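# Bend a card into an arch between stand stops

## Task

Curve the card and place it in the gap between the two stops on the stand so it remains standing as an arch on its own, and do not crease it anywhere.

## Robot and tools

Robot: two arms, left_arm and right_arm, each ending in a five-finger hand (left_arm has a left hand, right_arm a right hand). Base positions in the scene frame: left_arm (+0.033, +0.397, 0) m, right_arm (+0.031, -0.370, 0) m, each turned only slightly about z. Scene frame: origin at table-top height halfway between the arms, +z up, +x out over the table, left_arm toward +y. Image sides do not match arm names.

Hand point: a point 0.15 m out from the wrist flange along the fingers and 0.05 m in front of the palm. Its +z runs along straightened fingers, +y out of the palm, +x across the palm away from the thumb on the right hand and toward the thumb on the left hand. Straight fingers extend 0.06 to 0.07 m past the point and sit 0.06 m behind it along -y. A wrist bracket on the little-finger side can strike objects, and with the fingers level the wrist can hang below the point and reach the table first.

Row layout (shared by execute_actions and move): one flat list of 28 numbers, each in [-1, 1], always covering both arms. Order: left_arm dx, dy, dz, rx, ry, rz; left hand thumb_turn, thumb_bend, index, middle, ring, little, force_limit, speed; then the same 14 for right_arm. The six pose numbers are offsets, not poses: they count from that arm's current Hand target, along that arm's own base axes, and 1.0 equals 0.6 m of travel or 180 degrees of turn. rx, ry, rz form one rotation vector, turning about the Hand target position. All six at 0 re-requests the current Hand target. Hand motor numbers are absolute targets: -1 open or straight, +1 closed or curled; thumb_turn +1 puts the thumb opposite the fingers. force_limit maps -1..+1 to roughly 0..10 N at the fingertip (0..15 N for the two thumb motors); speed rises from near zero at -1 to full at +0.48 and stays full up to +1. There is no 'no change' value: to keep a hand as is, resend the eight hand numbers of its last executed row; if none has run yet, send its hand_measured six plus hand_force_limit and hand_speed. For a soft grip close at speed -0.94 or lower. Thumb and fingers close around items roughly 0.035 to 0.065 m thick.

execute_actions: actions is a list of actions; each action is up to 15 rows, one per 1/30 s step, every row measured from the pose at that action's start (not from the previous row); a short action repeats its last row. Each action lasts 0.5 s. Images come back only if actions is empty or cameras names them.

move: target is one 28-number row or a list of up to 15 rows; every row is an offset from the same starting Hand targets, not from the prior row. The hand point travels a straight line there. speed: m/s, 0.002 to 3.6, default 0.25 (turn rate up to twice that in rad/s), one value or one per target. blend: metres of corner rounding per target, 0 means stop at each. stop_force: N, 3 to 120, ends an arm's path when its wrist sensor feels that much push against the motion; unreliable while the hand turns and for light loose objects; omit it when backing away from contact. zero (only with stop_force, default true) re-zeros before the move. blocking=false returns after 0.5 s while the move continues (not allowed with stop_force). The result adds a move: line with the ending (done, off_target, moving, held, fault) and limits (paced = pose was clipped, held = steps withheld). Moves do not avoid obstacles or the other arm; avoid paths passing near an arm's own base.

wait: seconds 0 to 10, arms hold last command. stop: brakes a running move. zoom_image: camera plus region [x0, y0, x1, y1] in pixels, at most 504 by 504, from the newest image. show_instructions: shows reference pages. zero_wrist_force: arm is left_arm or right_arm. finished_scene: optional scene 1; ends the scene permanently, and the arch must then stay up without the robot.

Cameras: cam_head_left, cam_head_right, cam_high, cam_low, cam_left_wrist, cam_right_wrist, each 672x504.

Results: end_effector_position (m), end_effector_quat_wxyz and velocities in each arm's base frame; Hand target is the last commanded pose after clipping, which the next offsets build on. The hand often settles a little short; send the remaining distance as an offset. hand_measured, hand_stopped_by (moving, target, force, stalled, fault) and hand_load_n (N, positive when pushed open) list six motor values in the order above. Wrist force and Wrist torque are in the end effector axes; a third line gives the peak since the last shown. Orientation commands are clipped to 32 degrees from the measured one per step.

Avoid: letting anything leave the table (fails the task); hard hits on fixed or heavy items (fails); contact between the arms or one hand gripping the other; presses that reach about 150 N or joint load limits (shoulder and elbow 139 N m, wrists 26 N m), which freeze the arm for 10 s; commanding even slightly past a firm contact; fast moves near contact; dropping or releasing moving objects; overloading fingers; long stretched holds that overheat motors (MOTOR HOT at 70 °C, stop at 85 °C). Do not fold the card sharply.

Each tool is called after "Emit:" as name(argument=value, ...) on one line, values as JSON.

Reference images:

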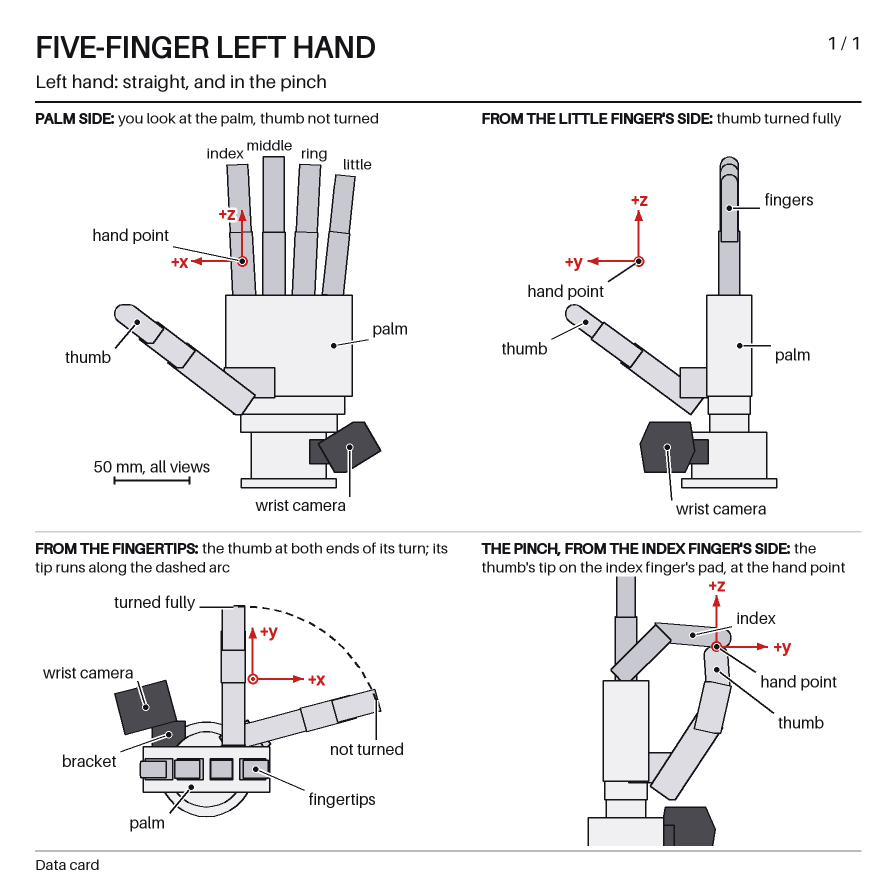

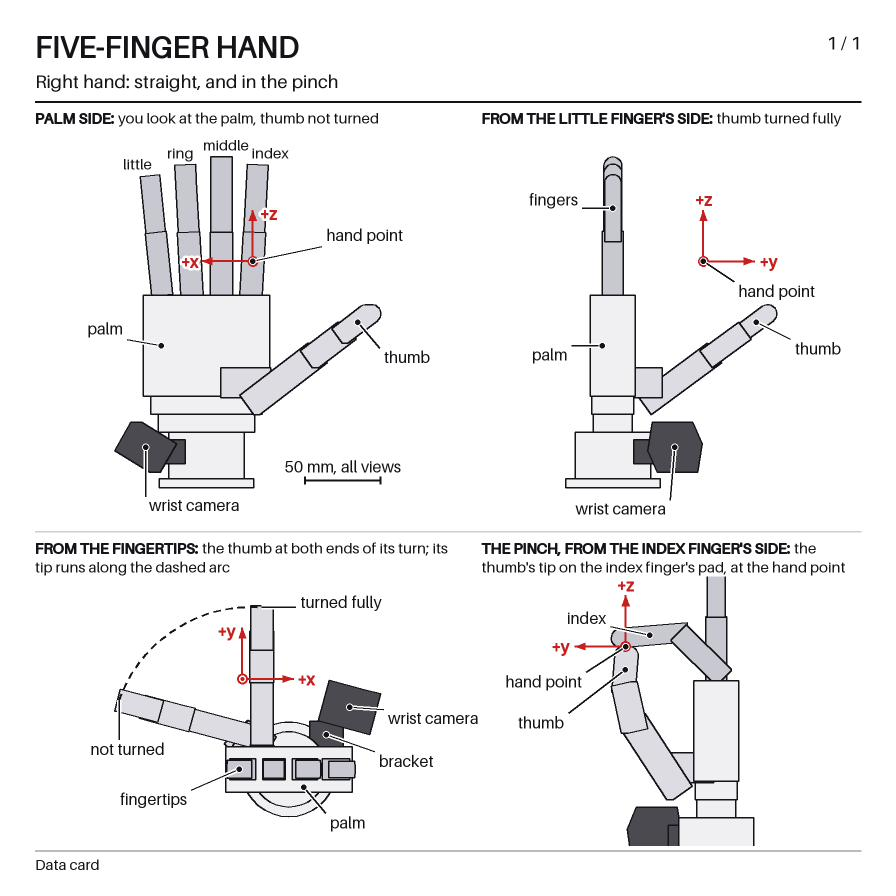

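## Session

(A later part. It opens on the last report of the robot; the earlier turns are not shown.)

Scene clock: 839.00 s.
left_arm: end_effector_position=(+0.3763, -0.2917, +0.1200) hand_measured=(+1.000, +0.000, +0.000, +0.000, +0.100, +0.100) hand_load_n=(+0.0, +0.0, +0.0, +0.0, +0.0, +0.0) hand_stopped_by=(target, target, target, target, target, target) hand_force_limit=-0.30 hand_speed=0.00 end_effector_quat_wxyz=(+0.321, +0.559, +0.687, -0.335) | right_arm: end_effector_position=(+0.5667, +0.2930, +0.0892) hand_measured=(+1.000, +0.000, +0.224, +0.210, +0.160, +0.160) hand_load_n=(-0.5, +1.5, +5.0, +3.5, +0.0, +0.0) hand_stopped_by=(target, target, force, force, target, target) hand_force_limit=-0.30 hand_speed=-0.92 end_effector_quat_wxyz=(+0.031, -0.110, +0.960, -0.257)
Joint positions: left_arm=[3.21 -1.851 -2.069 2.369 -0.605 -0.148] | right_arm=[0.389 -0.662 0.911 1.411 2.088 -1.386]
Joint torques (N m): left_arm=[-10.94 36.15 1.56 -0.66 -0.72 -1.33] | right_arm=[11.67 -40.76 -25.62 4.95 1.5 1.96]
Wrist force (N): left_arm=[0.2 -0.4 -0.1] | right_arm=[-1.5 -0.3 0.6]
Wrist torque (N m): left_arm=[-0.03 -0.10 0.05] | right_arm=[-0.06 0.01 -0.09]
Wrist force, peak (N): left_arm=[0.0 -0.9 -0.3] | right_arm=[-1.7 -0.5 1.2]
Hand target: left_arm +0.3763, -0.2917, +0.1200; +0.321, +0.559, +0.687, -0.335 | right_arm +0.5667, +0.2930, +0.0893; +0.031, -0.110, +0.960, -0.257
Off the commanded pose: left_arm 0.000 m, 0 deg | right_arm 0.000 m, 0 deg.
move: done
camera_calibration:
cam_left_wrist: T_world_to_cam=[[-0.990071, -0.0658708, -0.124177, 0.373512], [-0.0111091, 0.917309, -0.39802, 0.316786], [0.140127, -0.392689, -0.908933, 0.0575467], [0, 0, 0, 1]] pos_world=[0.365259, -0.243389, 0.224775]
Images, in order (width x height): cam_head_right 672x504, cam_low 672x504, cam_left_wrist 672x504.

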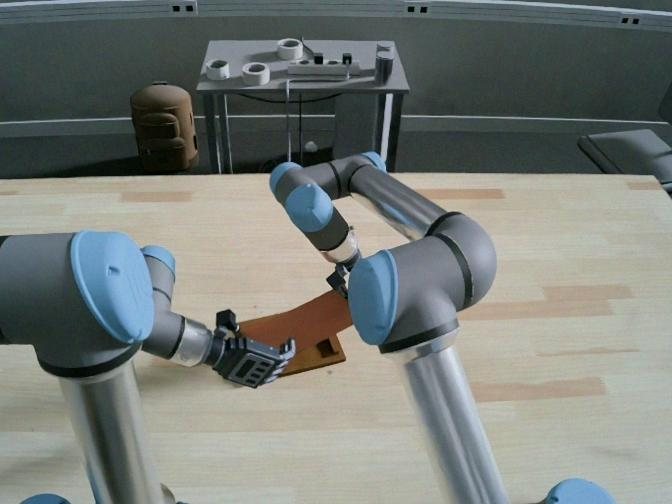

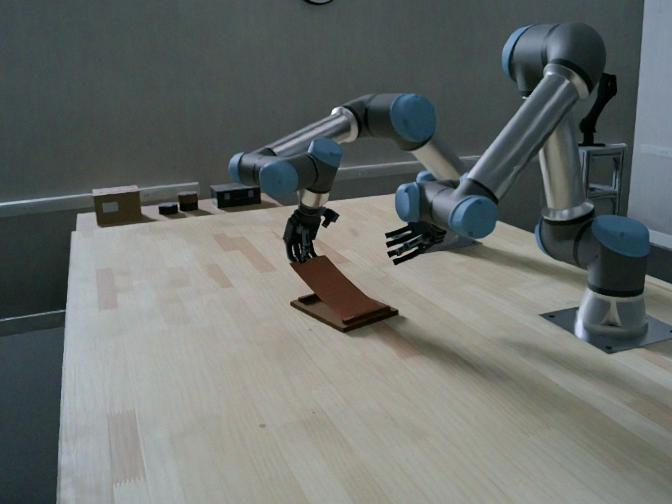

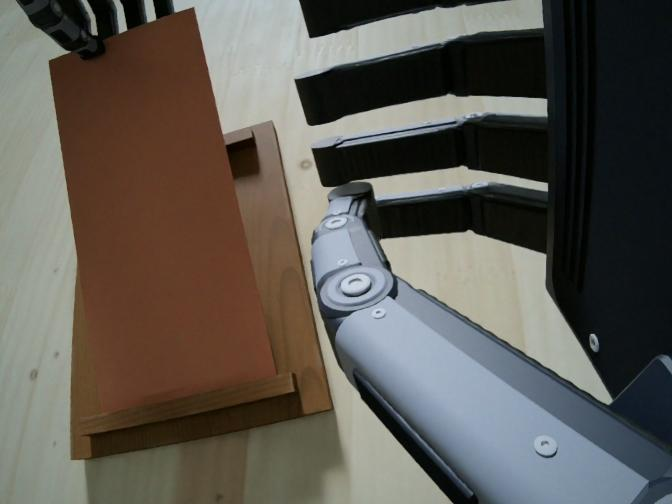

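Emit:
move(target=[[0,0,0,0,0,0,1,0,0,0,0.1,0.1,-0.3,0, -0.0120,0.0485,0.0938,-0.0541,-0.0126,0, 1,0,0.5,0.5,0.16,0.16,-0.3,-0.92],[0,0,0,0,0,0,1,0,0,0,0.1,0.1,-0.3,0, -0.0298,0.1202,0.1703,-0.1082,-0.0252,0, 1,0,0.5,0.5,0.16,0.16,-0.3,-0.92]], speed=0.05, blend=0.01, cameras=["all"])

Emit:
zoom_image(camera="cam_low", region=[250, 160, 450, 350])

Scene clock: 854.10 s.
left_arm: end_effector_position=(+0.3763, -0.2917, +0.1200) hand_measured=(+1.000, +0.000, +0.000, +0.000, +0.100, +0.100) hand_load_n=(+0.0, +0.0, +0.0, +0.0, +0.0, +0.0) hand_stopped_by=(target, target, target, target, target, target) hand_force_limit=-0.30 hand_speed=0.00 end_effector_quat_wxyz=(+0.321, +0.559, +0.687, -0.335) | right_arm: end_effector_position=(+0.5543, +0.3428, +0.1676) hand_measured=(+1.000, +0.000, +0.224, +0.210, +0.160, +0.160) hand_load_n=(-0.5, +1.5, +5.0, +3.5, +0.0, +0.0) hand_stopped_by=(target, target, force, force, target, target) hand_force_limit=-0.30 hand_speed=-0.92 end_effector_quat_wxyz=(+0.046, -0.106, +0.918, -0.379)
Joint positions: left_arm=[3.21 -1.851 -2.069 2.369 -0.605 -0.148] | right_arm=[0.559 -0.524 0.569 1.832 2.303 -1.122]
Joint torques (N m): left_arm=[-10.31 35.5 1.38 -0.86 -0.76 -1.33] | right_arm=[-9.76 -60.89 -8.64 0.53 -0.35 -1.51]
Wrist force (N): left_arm=[0.1 -0.7 -0.2] | right_arm=[-1.5 -1.6 -0.1]
Wrist torque (N m): left_arm=[-0.07 -0.09 0.05] | right_arm=[-0.08 0.07 0.00]
Wrist force, peak (N): left_arm=[0.5 -0.8 -0.3] | right_arm=[-1.5 -2.1 -0.4]
Hand target: left_arm +0.3763, -0.2917, +0.1200; +0.321, +0.559, +0.687, -0.335 | right_arm +0.5543, +0.3427, +0.1676; +0.046, -0.105, +0.918, -0.378 (not the last commanded pose)
Off the commanded pose: left_arm 0.000 m, 0 deg | right_arm 0.033 m, 5 deg.
move: held (right_arm; a check stopped the path); path passed 1 of 2 targets; limits=held
pose unreachable (right arm): on one or more control steps of this call, first in action 0 (counted from 0), this arm could not follow its commanded pose, so it was not sent that pose on those steps. It may still have moved: this result reports where it is.
cause: moving toward the commanded pose would bring two parts of the arm too close to each other (joints 4 (wrist 1) to 6 (wrist 3) lie between them).
camera_calibration:
cam_left_wrist: T_world_to_cam=[[-0.990071, -0.0658708, -0.124177, 0.373512], [-0.0111091, 0.917309, -0.39802, 0.316786], [0.140127, -0.392689, -0.908933, 0.0575467], [0, 0, 0, 1]] pos_world=[0.365259, -0.243389, 0.224775]
cam_right_wrist: T_world_to_cam=[[-0.407786, 0.650856, -0.640388, 0.106252], [0.691751, 0.678, 0.248588, -0.659549], [0.595978, -0.341619, -0.726709, 0.0264188], [0, 0, 0, 1]] pos_world=[0.483827, 0.387045, 0.251198]

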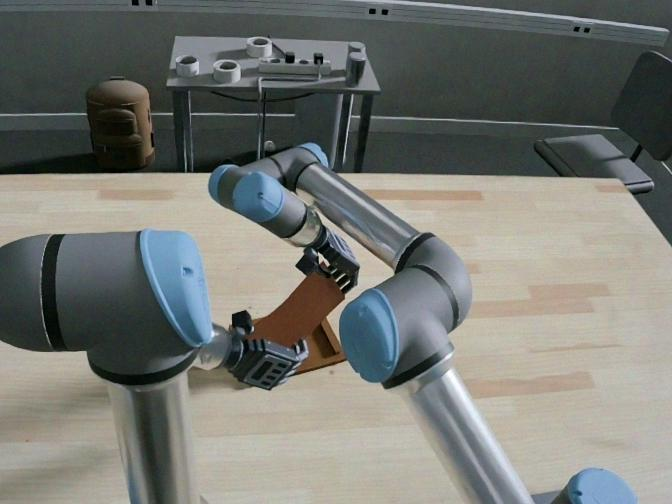

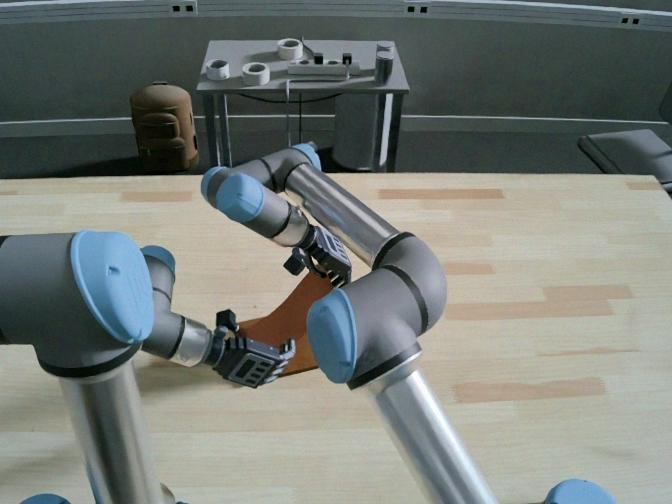

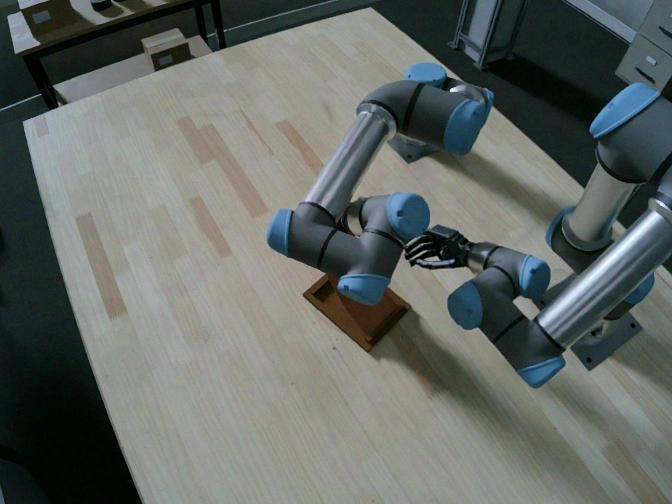

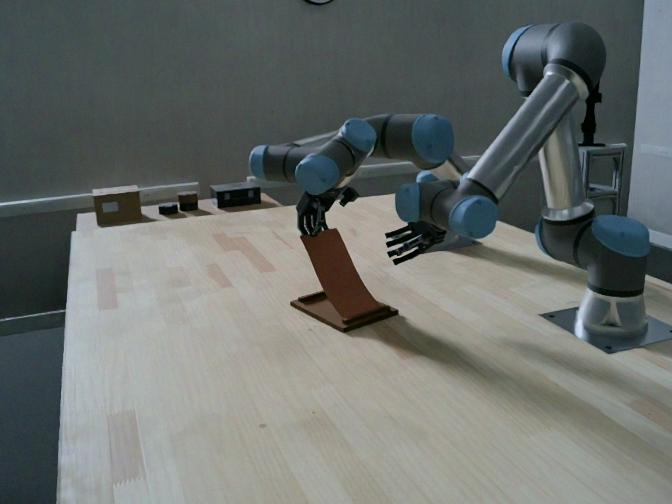

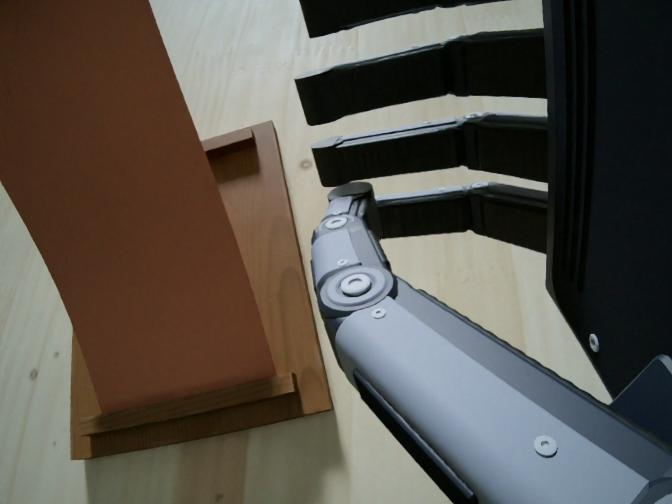

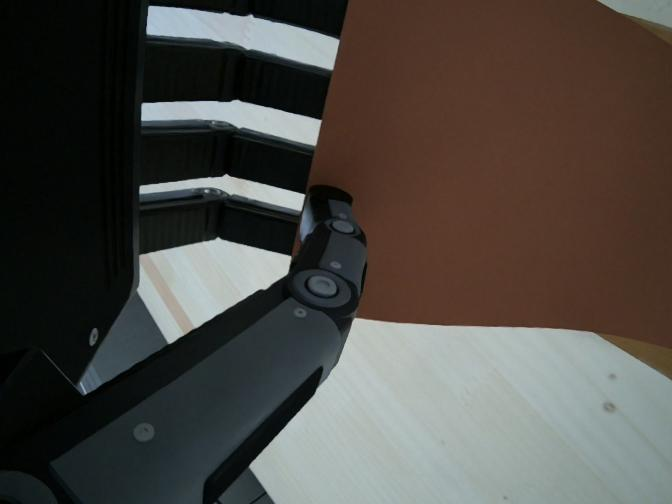

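Scaled by 2.520.

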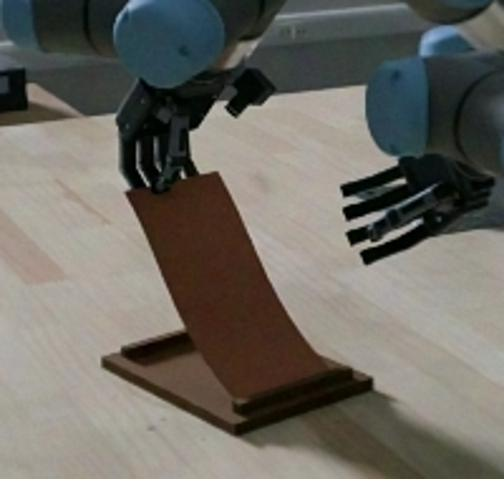

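Emit:
move(target=[0,0,0,0,0,0,1,0,0,0,0.1,0.1,-0.3,0, -0.0020,0.0081,-0.0077,0.1082,0.0252,0, 1,0,0.5,0.5,0.16,0.16,-0.3,-0.92], speed=0.08, cameras=["cam_low","cam_left_wrist","cam_right_wrist","cam_head_right"])

Emit:
zoom_image(camera="cam_low", region=[250, 160, 450, 350])

Scene clock: 869.47 s.
left_arm: end_effector_position=(+0.3763, -0.2917, +0.1200) hand_measured=(+1.000, +0.000, +0.000, +0.000, +0.100, +0.100) hand_load_n=(+0.0, +0.0, +0.0, +0.0, +0.0, -0.5) hand_stopped_by=(target, target, target, target, target, target) hand_force_limit=-0.30 hand_speed=0.00 end_effector_quat_wxyz=(+0.321, +0.559, +0.687, -0.335) | right_arm: end_effector_position=(+0.5531, +0.3476, +0.1629) hand_measured=(+1.000, +0.000, +0.224, +0.210, +0.160, +0.160) hand_load_n=(-0.5, +1.5, +5.0, +3.0, +0.0, +0.0) hand_stopped_by=(target, target, force, force, target, target) hand_force_limit=-0.30 hand_speed=-0.92 end_effector_quat_wxyz=(+0.027, -0.111, +0.970, -0.213)
Joint positions: left_arm=[3.21 -1.851 -2.069 2.369 -0.605 -0.148] | right_arm=[0.443 -0.661 0.705 1.62 1.995 -1.336]
Joint torques (N m): left_arm=[-10.68 35.57 0.73 -0.84 -0.62 -1.39] | right_arm=[-10.03 -58.34 -8.7 0.29 -0.75 -1.53]
Wrist force (N): left_arm=[0.2 -0.5 0.0] | right_arm=[-1.2 -2.3 0.2]
Wrist torque (N m): left_arm=[-0.05 -0.10 0.04] | right_arm=[-0.11 0.00 -0.05]
Wrist force, peak (N): left_arm=[0.1 -0.9 0.2] | right_arm=[-1.4 -2.5 0.3]
Hand target: left_arm +0.3763, -0.2917, +0.1200; +0.321, +0.559, +0.687, -0.335 | right_arm +0.5531, +0.3476, +0.1629; +0.027, -0.111, +0.970, -0.213
Off the commanded pose: left_arm 0.000 m, 0 deg | right_arm 0.000 m, 0 deg.
move: done
camera_calibration:
cam_left_wrist: T_world_to_cam=[[-0.990071, -0.0658708, -0.124177, 0.373512], [-0.0111091, 0.917309, -0.39802, 0.316786], [0.140127, -0.392689, -0.908933, 0.0575467], [0, 0, 0, 1]] pos_world=[0.365259, -0.243389, 0.224775]
cam_right_wrist: T_world_to_cam=[[-0.447519, 0.821447, -0.353485, 0.0155567], [0.717909, 0.565695, 0.405704, -0.661882], [0.533229, -0.0722095, -0.842883, -0.0145258], [0, 0, 0, 1]] pos_world=[0.489879, 0.360595, 0.261784]
Images, in order (width x height): cam_head_right 672x504, cam_low 672x504, cam_left_wrist 672x504, cam_right_wrist 672x504.

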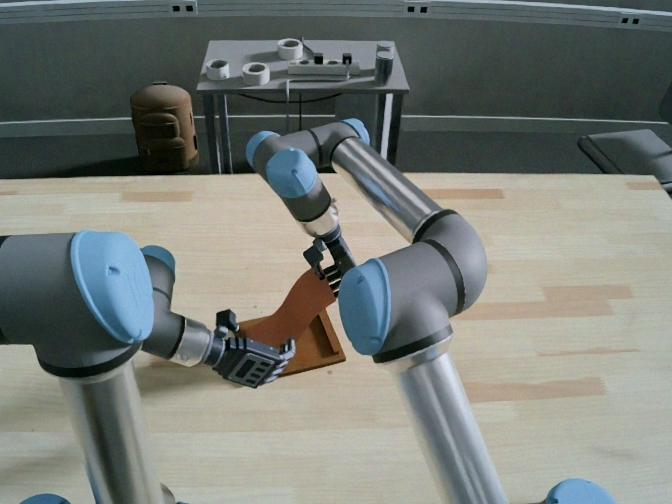

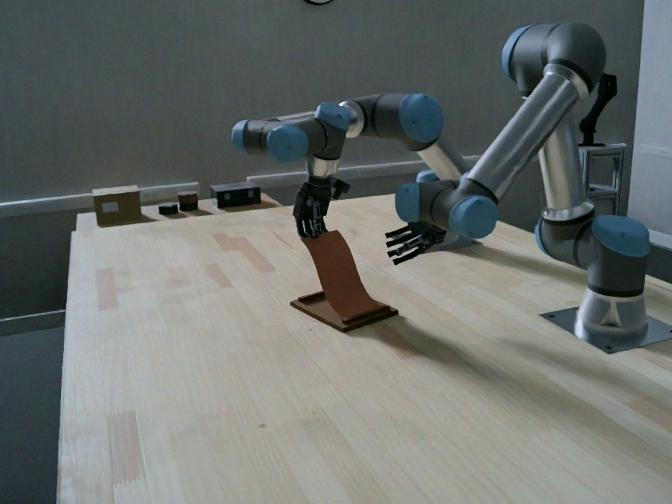

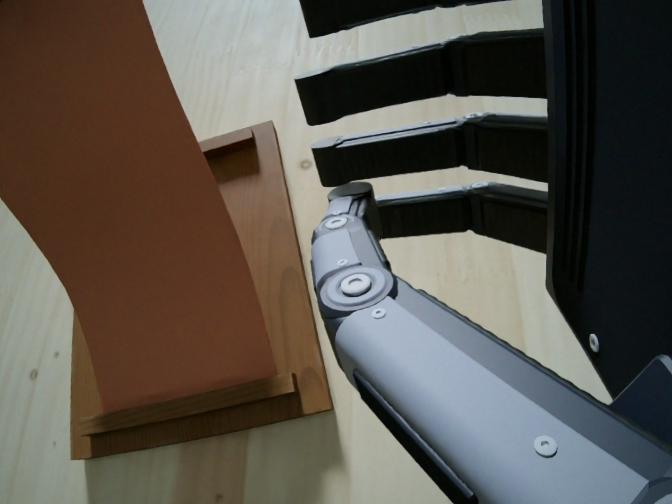

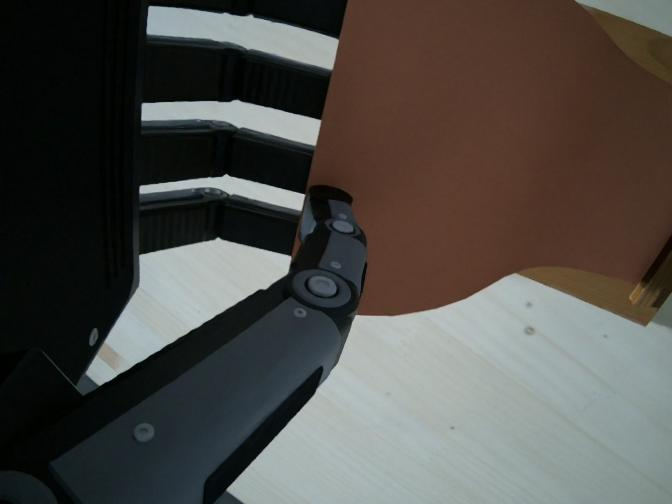

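Scaled by 2.520.

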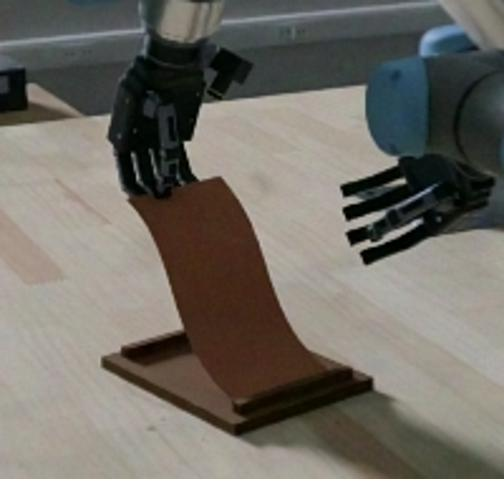

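Emit:
move(target=[0.0123,-0.0355,-0.1258,0.1046,0.0313,-0.0006,1,0,0,0,0,0,-0.3,0, 0,0,0,0,0,0, 1,0,0.5,0.5,0.16,0.16,-0.3,-0.92], speed=0.08, cameras=["cam_low","cam_left_wrist","cam_right_wrist","cam_head_right","cam_head_left"])

Scene clock: 925.90 s.
left_arm: end_effector_position=(+0.3837, -0.3130, +0.0446) hand_measured=(+1.000, +0.000, +0.000, +0.000, +0.000, +0.000) hand_load_n=(+0.0, +0.0, +0.0, +0.0, +0.0, +0.0) hand_stopped_by=(target, target, target, target, target, target) hand_force_limit=-0.30 hand_speed=0.00 end_effector_quat_wxyz=(+0.192, +0.587, +0.747, -0.245) | right_arm: end_effector_position=(+0.5531, +0.3476, +0.1629) hand_measured=(+1.000, +0.000, +0.224, +0.210, +0.160, +0.160) hand_load_n=(-0.5, +1.5, +5.5, +3.0, +0.0, +0.0) hand_stopped_by=(target, target, force, force, target, target) hand_force_limit=-0.30 hand_speed=-0.92 end_effector_quat_wxyz=(+0.027, -0.111, +0.970, -0.213)
Joint positions: left_arm=[2.95 -1.993 -1.888 2.447 -0.951 -0.475] | right_arm=[0.443 -0.661 0.705 1.62 1.995 -1.336]
Joint torques (N m): left_arm=[-10.51 16.07 25.7 -3.64 -1.26 -1.29] | right_arm=[-10.3 -57.83 -8.33 0.24 -0.92 -1.47]
Wrist force (N): left_arm=[0.7 -0.2 -0.1] | right_arm=[-1.3 -2.3 0.3]
Wrist torque (N m): left_arm=[0.01 -0.25 0.15] | right_arm=[-0.11 0.01 -0.05]
Wrist force, peak (N): left_arm=[0.8 -0.8 0.0] | right_arm=[-1.6 -2.6 0.5]
Hand target: left_arm +0.3837, -0.3130, +0.0445; +0.191, +0.587, +0.747, -0.245 | right_arm +0.5531, +0.3476, +0.1629; +0.027, -0.111, +0.970, -0.213
Off the commanded pose: left_arm 0.000 m, 0 deg | right_arm 0.000 m, 0 deg.
move: done
camera_calibration:
cam_left_wrist: T_world_to_cam=[[-0.99844, -0.0363436, -0.0423843, 0.378819], [-0.0329353, 0.996369, -0.0785118, 0.32525], [0.0450838, -0.0769934, -0.996012, 0.118674], [0, 0, 0, 1]] pos_world=[0.38359, -0.301164, 0.159793]
cam_right_wrist: T_world_to_cam=[[-0.447477, 0.82152, -0.353369, 0.0155616], [0.717932, 0.565602, 0.405794, -0.661826], [0.533234, -0.0721111, -0.842889, -0.0145697], [0, 0, 0, 1]] pos_world=[0.489878, 0.360495, 0.261784]
Images, in order (width x height): cam_head_left 672x504, cam_head_right 672x504, cam_low 672x504, cam_left_wrist 672x504, cam_right_wrist 672x504.

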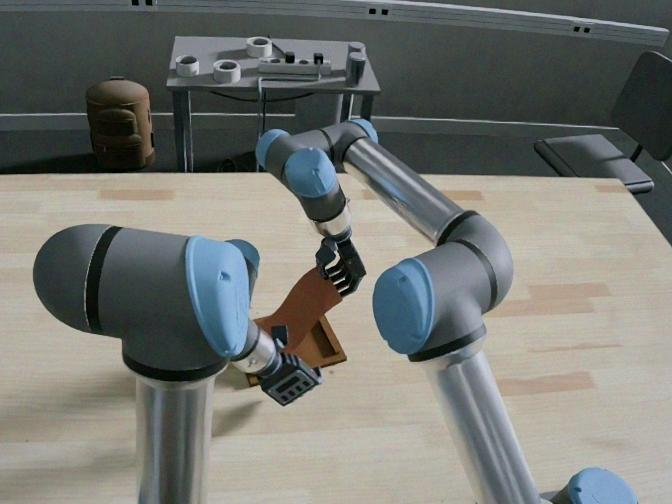

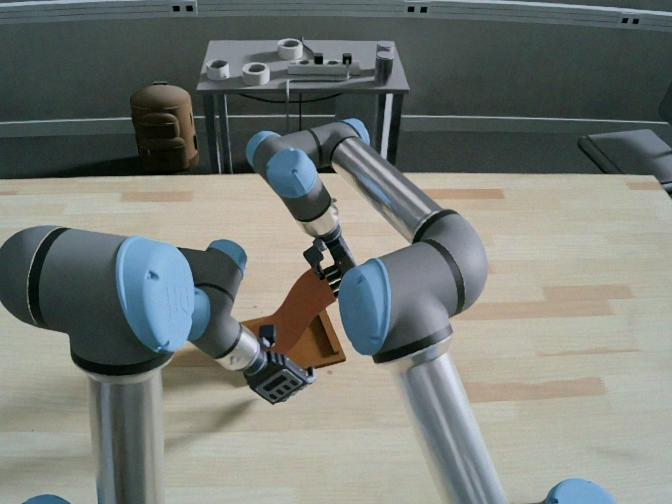

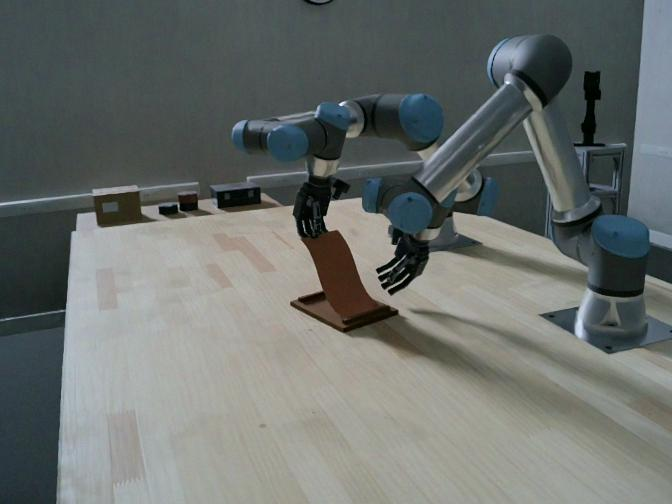

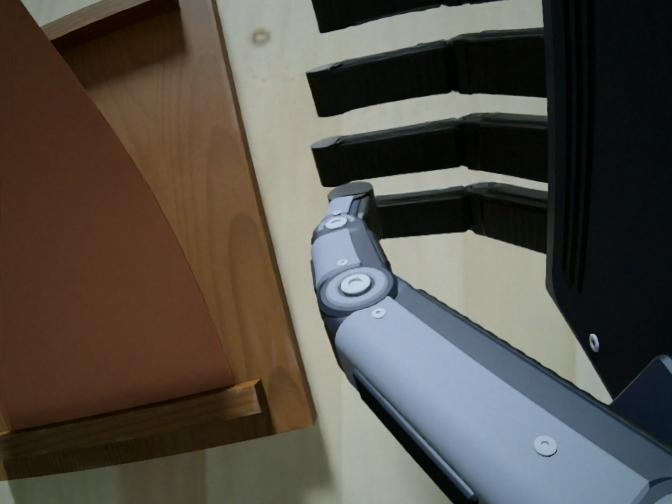

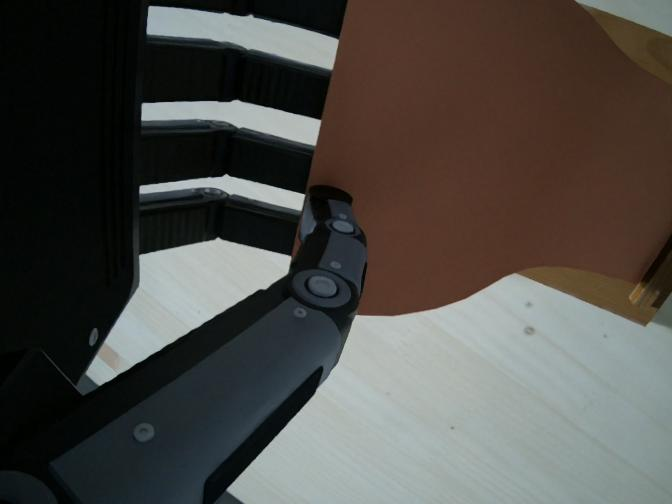

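Emit:
move(target=[0.0670,0.0202,0,0,0,0,1,0,0,0,0,0,-0.3,0, 0,0,0,0,0,0, 1,0,0.5,0.5,0.16,0.16,-0.3,-0.92], speed=0.05, stop_force=4, cameras=["cam_low","cam_left_wrist","cam_head_right"])

Emit:
zoom_image(camera="cam_low", region=[270, 220, 430, 350])

Emit:
zoom_image(camera="cam_left_wrist", region=[100, 100, 440, 440])

Scene clock: 933.97 s.
left_arm: end_effector_position=(+0.4239, -0.3009, +0.0445) hand_measured=(+1.000, +0.000, +0.000, +0.000, +0.000, +0.000) hand_load_n=(+0.5, +0.0, +0.0, +0.0, +0.0, +0.0) hand_stopped_by=(target, target, target, target, target, target) hand_force_limit=-0.30 hand_speed=0.00 end_effector_quat_wxyz=(+0.191, +0.587, +0.747, -0.245) | right_arm: end_effector_position=(+0.5531, +0.3476, +0.1629) hand_measured=(+1.000, +0.000, +0.224, +0.210, +0.160, +0.160) hand_load_n=(-0.5, +1.5, +5.0, +3.0, +0.0, +0.0) hand_stopped_by=(target, target, force, force, target, target) hand_force_limit=-0.30 hand_speed=-0.92 end_effector_quat_wxyz=(+0.027, -0.111, +0.970, -0.213)
Joint positions: left_arm=[2.999 -2.056 -1.796 2.383 -0.945 -0.415] | right_arm=[0.443 -0.661 0.705 1.62 1.995 -1.336]
Joint torques (N m): left_arm=[11.27 18.78 26.59 -3.71 2.63 1.37] | right_arm=[-10.54 -58 -8.34 0.27 -0.84 -1.39]
Wrist force (N): left_arm=[0.8 -0.8 -0.1] | right_arm=[-1.4 -2.4 0.5]
Wrist torque (N m): left_arm=[-0.08 -0.27 0.04] | right_arm=[-0.13 0.02 -0.06]
Wrist force, peak (N): left_arm=[1.0 -0.8 0.0] | right_arm=[-1.3 -2.7 0.5]
Hand target: left_arm +0.4239, -0.3009, +0.0445; +0.191, +0.587, +0.747, -0.245 | right_arm +0.5531, +0.3476, +0.1629; +0.027, -0.111, +0.970, -0.213
Off the commanded pose: left_arm 0.000 m, 0 deg | right_arm 0.000 m, 0 deg.
move: done
camera_calibration:
cam_left_wrist: T_world_to_cam=[[-0.99844, -0.0363357, -0.0423926, 0.4194], [-0.0329358, 0.996385, -0.0783131, 0.314491], [0.0450849, -0.0767947, -0.996027, 0.117852], [0, 0, 0, 1]] pos_world=[0.42379, -0.289065, 0.159793]
Images, in order (width x height): cam_head_right 672x504, cam_low 672x504, cam_left_wrist 672x504.

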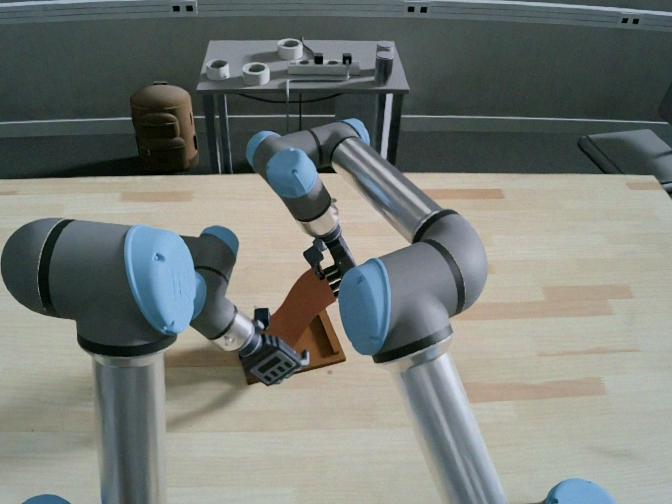

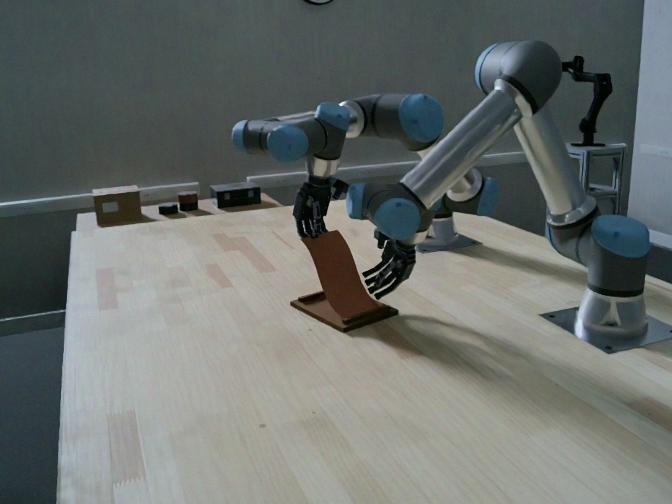

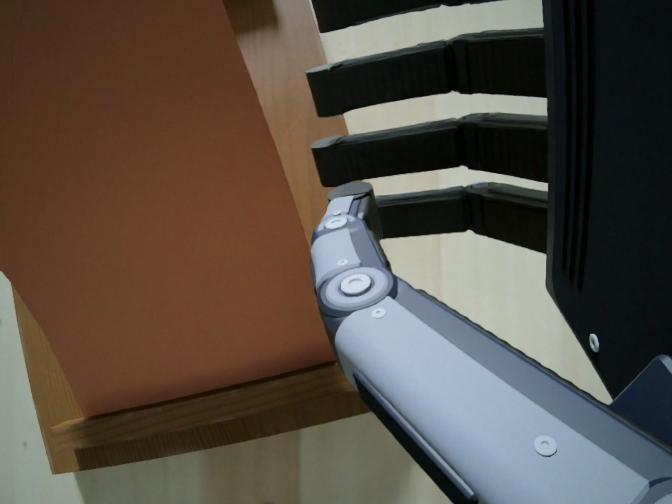

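Scaled by 3.150.

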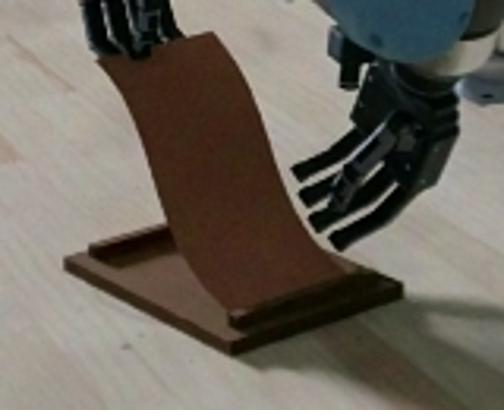

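Scaled by 1.482 from the camera's 672x504 image, which has a finer 960x720 frame.

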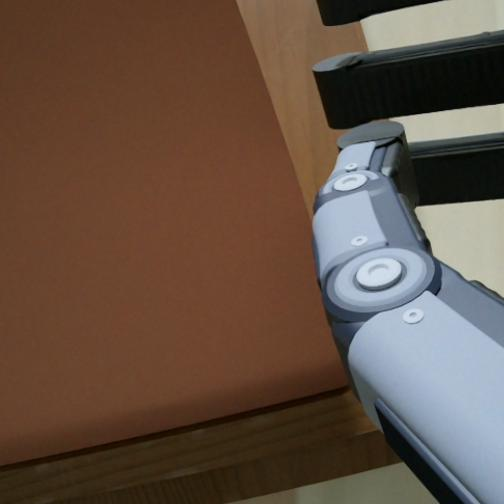

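Emit:
move(target=[0.0175,0.0053,0,0,0,0,1,0,0,0,0,0,-0.3,0, 0,0,0,0,0,0, 1,0,0.5,0.5,0.16,0.16,-0.3,-0.92], speed=0.03, stop_force=4, cameras=["cam_low","cam_left_wrist","cam_right_wrist","cam_high"])

Emit:
zoom_image(camera="cam_low", region=[320, 240, 420, 330])

Emit:
zoom_image(camera="cam_left_wrist", region=[200, 80, 400, 280])

Emit:
zoom_image(camera="cam_high", region=[290, 200, 430, 360])

Scene clock: 947.13 s.
left_arm: end_effector_position=(+0.4344, -0.2977, +0.0445) hand_measured=(+1.000, +0.000, +0.000, +0.000, +0.000, +0.000) hand_load_n=(+0.0, +0.0, +0.5, +0.0, +0.0, +0.0) hand_stopped_by=(target, target, target, target, target, target) hand_force_limit=-0.30 hand_speed=0.00 end_effector_quat_wxyz=(+0.191, +0.587, +0.747, -0.245) | right_arm: end_effector_position=(+0.5531, +0.3476, +0.1629) hand_measured=(+1.000, +0.000, +0.224, +0.210, +0.160, +0.160) hand_load_n=(-0.5, +1.5, +5.0, +3.0, +0.0, +0.0) hand_stopped_by=(target, target, force, force, target, target) hand_force_limit=-0.30 hand_speed=-0.92 end_effector_quat_wxyz=(+0.027, -0.111, +0.970, -0.213)
Joint positions: left_arm=[3.01 -2.073 -1.771 2.366 -0.944 -0.401] | right_arm=[0.443 -0.661 0.705 1.62 1.995 -1.336]
Joint torques (N m): left_arm=[11.66 19.37 26.85 -3.67 2.47 1.39] | right_arm=[-10.7 -58.3 -8.32 0.2 -0.74 -1.27]
Wrist force (N): left_arm=[0.5 -0.9 -0.2] | right_arm=[-1.2 -2.4 0.3]
Wrist torque (N m): left_arm=[-0.01 -0.22 0.01] | right_arm=[-0.13 0.00 -0.06]
Wrist force, peak (N): left_arm=[0.6 -1.3 -0.1] | right_arm=[-1.5 -2.6 0.1]
Hand target: left_arm +0.4344, -0.2977, +0.0445; +0.191, +0.587, +0.747, -0.245 | right_arm +0.5531, +0.3476, +0.1629; +0.027, -0.111, +0.970, -0.213
Off the commanded pose: left_arm 0.000 m, 0 deg | right_arm 0.000 m, 0 deg.
move: done
camera_calibration:
cam_left_wrist: T_world_to_cam=[[-0.99844, -0.0363357, -0.0423926, 0.429996], [-0.0329358, 0.996385, -0.0783131, 0.311748], [0.0450849, -0.0767947, -0.996027, 0.117617], [0, 0, 0, 1]] pos_world=[0.43429, -0.285965, 0.159793]
cam_right_wrist: T_world_to_cam=[[-0.447477, 0.82152, -0.353369, 0.0155616], [0.717932, 0.565602, 0.405794, -0.661826], [0.533234, -0.0721111, -0.842889, -0.0145697], [0, 0, 0, 1]] pos_world=[0.489878, 0.360495, 0.261784]
Images, in order (width x height): cam_high 672x504, cam_low 672x504, cam_left_wrist 672x504, cam_right_wrist 672x504.

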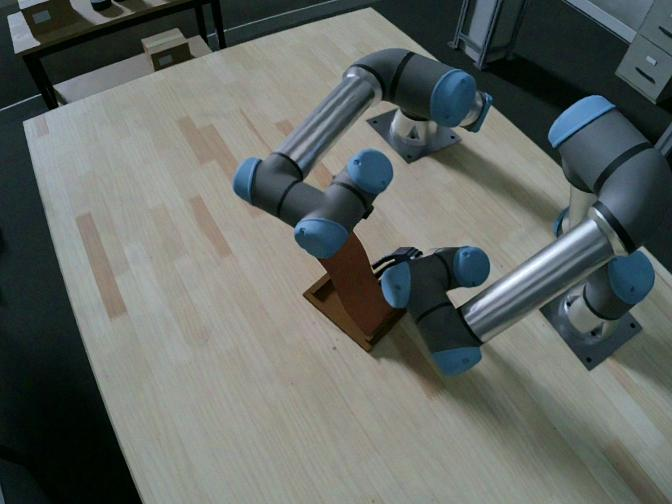

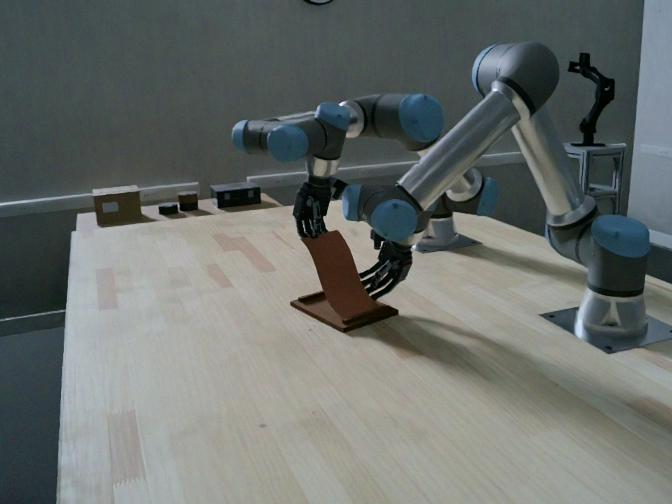

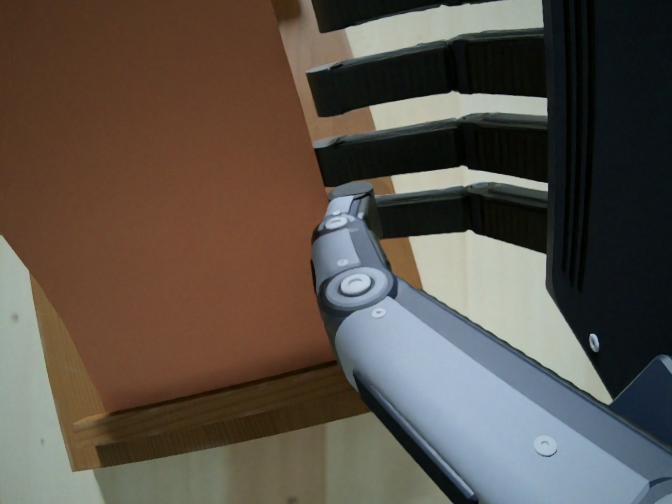

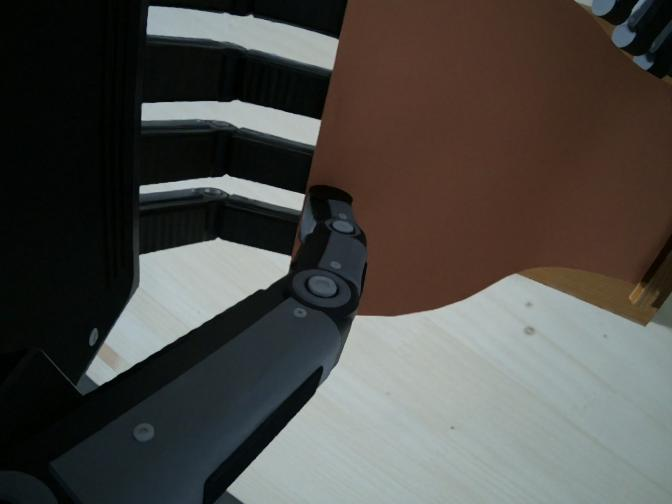

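Scaled by 5.040.

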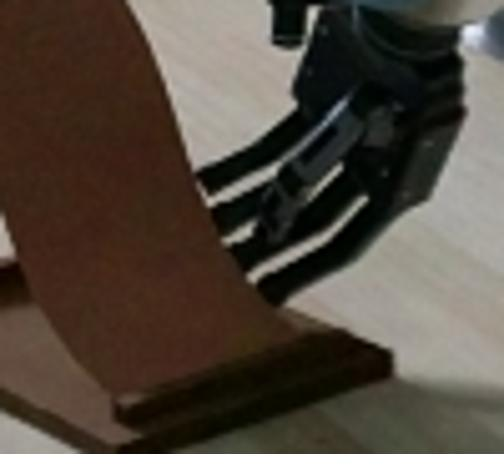

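Scaled by 2.520 from the camera's 672x504 image, which has a finer 960x720 frame.

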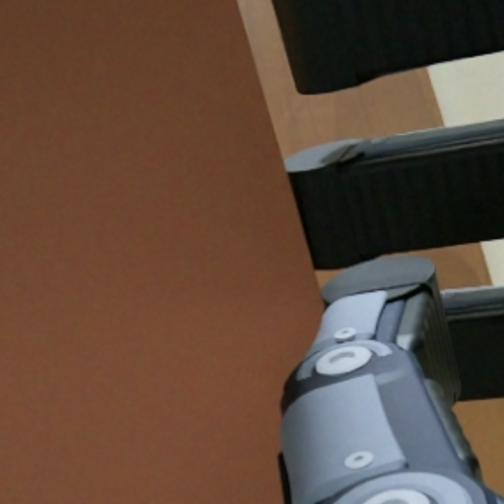

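Scaled by 3.150.

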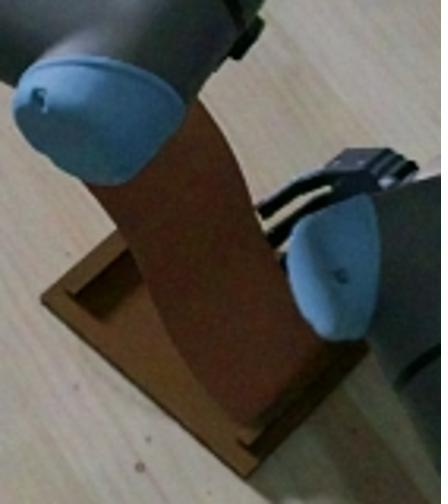

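Emit:
move(target=[0.0273,0.0082,0,0,0,0,1,0,0,0,0,0,-0.3,0, 0,0,0,0,0,0, 1,0,0.5,0.5,0.16,0.16,-0.3,-0.92], speed=0.03, stop_force=4, cameras=["cam_low","cam_left_wrist","cam_right_wrist"])

Emit:
zoom_image(camera="cam_low", region=[320, 240, 420, 330])

Emit:
zoom_image(camera="cam_left_wrist", region=[200, 80, 400, 280])

Scene clock: 961.07 s.
left_arm: end_effector_position=(+0.4508, -0.2928, +0.0445) hand_measured=(+1.000, +0.000, +0.000, +0.000, +0.000, +0.000) hand_load_n=(+0.0, -0.5, +0.0, +0.5, +0.0, +0.0) hand_stopped_by=(target, target, target, target, target, target) hand_force_limit=-0.30 hand_speed=0.00 end_effector_quat_wxyz=(+0.191, +0.587, +0.747, -0.245) | right_arm: end_effector_position=(+0.5531, +0.3476, +0.1629) hand_measured=(+1.000, +0.000, +0.224, +0.210, +0.160, +0.160) hand_load_n=(-0.5, +1.5, +5.0, +3.5, +0.0, +0.0) hand_stopped_by=(target, target, force, force, target, target) hand_force_limit=-0.30 hand_speed=-0.92 end_effector_quat_wxyz=(+0.027, -0.111, +0.970, -0.213)
Joint positions: left_arm=[3.027 -2.099 -1.73 2.34 -0.942 -0.38] | right_arm=[0.443 -0.661 0.705 1.62 1.994 -1.336]
Joint torques (N m): left_arm=[11.61 20.7 26.73 -3.63 2.6 1.39] | right_arm=[-10.33 -57.41 -8.24 1.64 0.41 -1.25]
Wrist force (N): left_arm=[0.8 -0.9 -0.1] | right_arm=[-1.6 -1.1 0.9]
Wrist torque (N m): left_arm=[-0.05 -0.24 0.03] | right_arm=[-0.11 -0.01 -0.02]
Wrist force, peak (N): left_arm=[0.5 -1.6 -0.1] | right_arm=[-1.6 -2.6 0.4]
Hand target: left_arm +0.4508, -0.2928, +0.0445; +0.191, +0.587, +0.747, -0.245 | right_arm +0.5531, +0.3476, +0.1629; +0.027, -0.111, +0.970, -0.213
Off the commanded pose: left_arm 0.000 m, 0 deg | right_arm 0.000 m, 0 deg.
move: done
camera_calibration:
cam_left_wrist: T_world_to_cam=[[-0.99844, -0.0363357, -0.0423926, 0.446552], [-0.0329358, 0.996385, -0.0783131, 0.307307], [0.0450849, -0.0767947, -0.996027, 0.117262], [0, 0, 0, 1]] pos_world=[0.45069, -0.280965, 0.159793]
cam_right_wrist: T_world_to_cam=[[-0.447477, 0.82152, -0.353369, 0.0155616], [0.717932, 0.565602, 0.405794, -0.661826], [0.533234, -0.0721111, -0.842889, -0.0145697], [0, 0, 0, 1]] pos_world=[0.489878, 0.360495, 0.261784]
Images, in order (width x height): cam_low 672x504, cam_left_wrist 672x504, cam_right_wrist 672x504.

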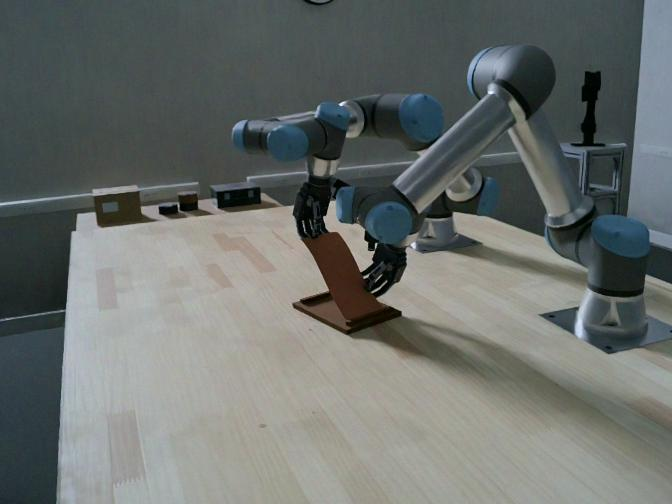

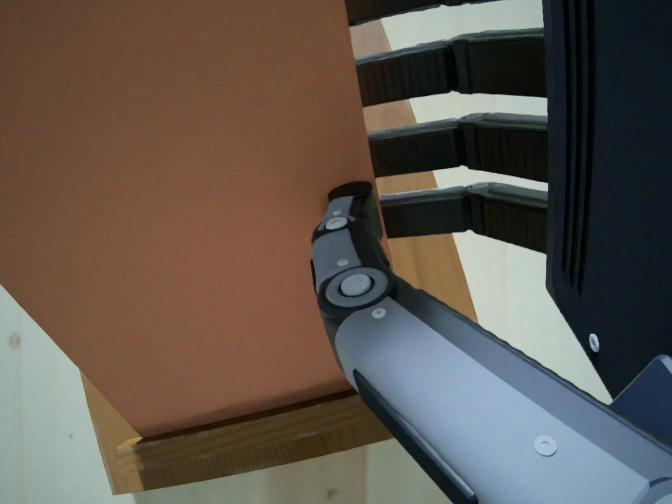

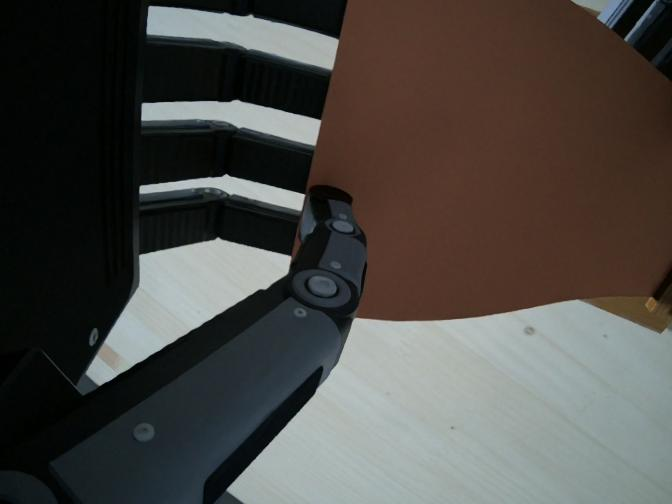

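Scaled by 5.040.

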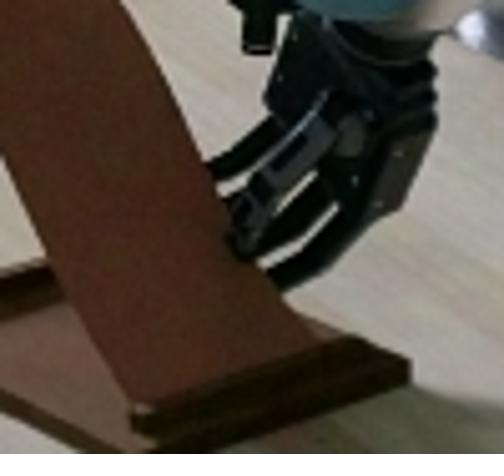

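Scaled by 2.520 from the camera's 672x504 image, which has a finer 960x720 frame.

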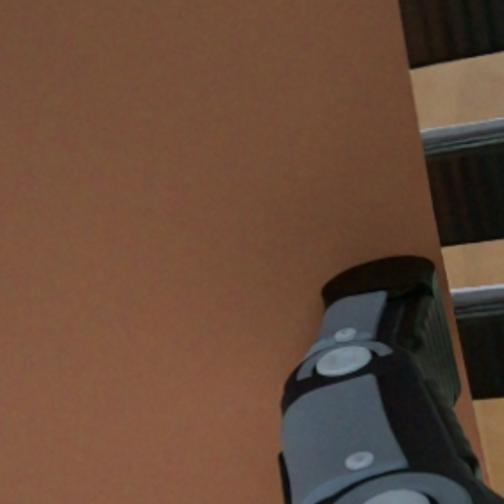

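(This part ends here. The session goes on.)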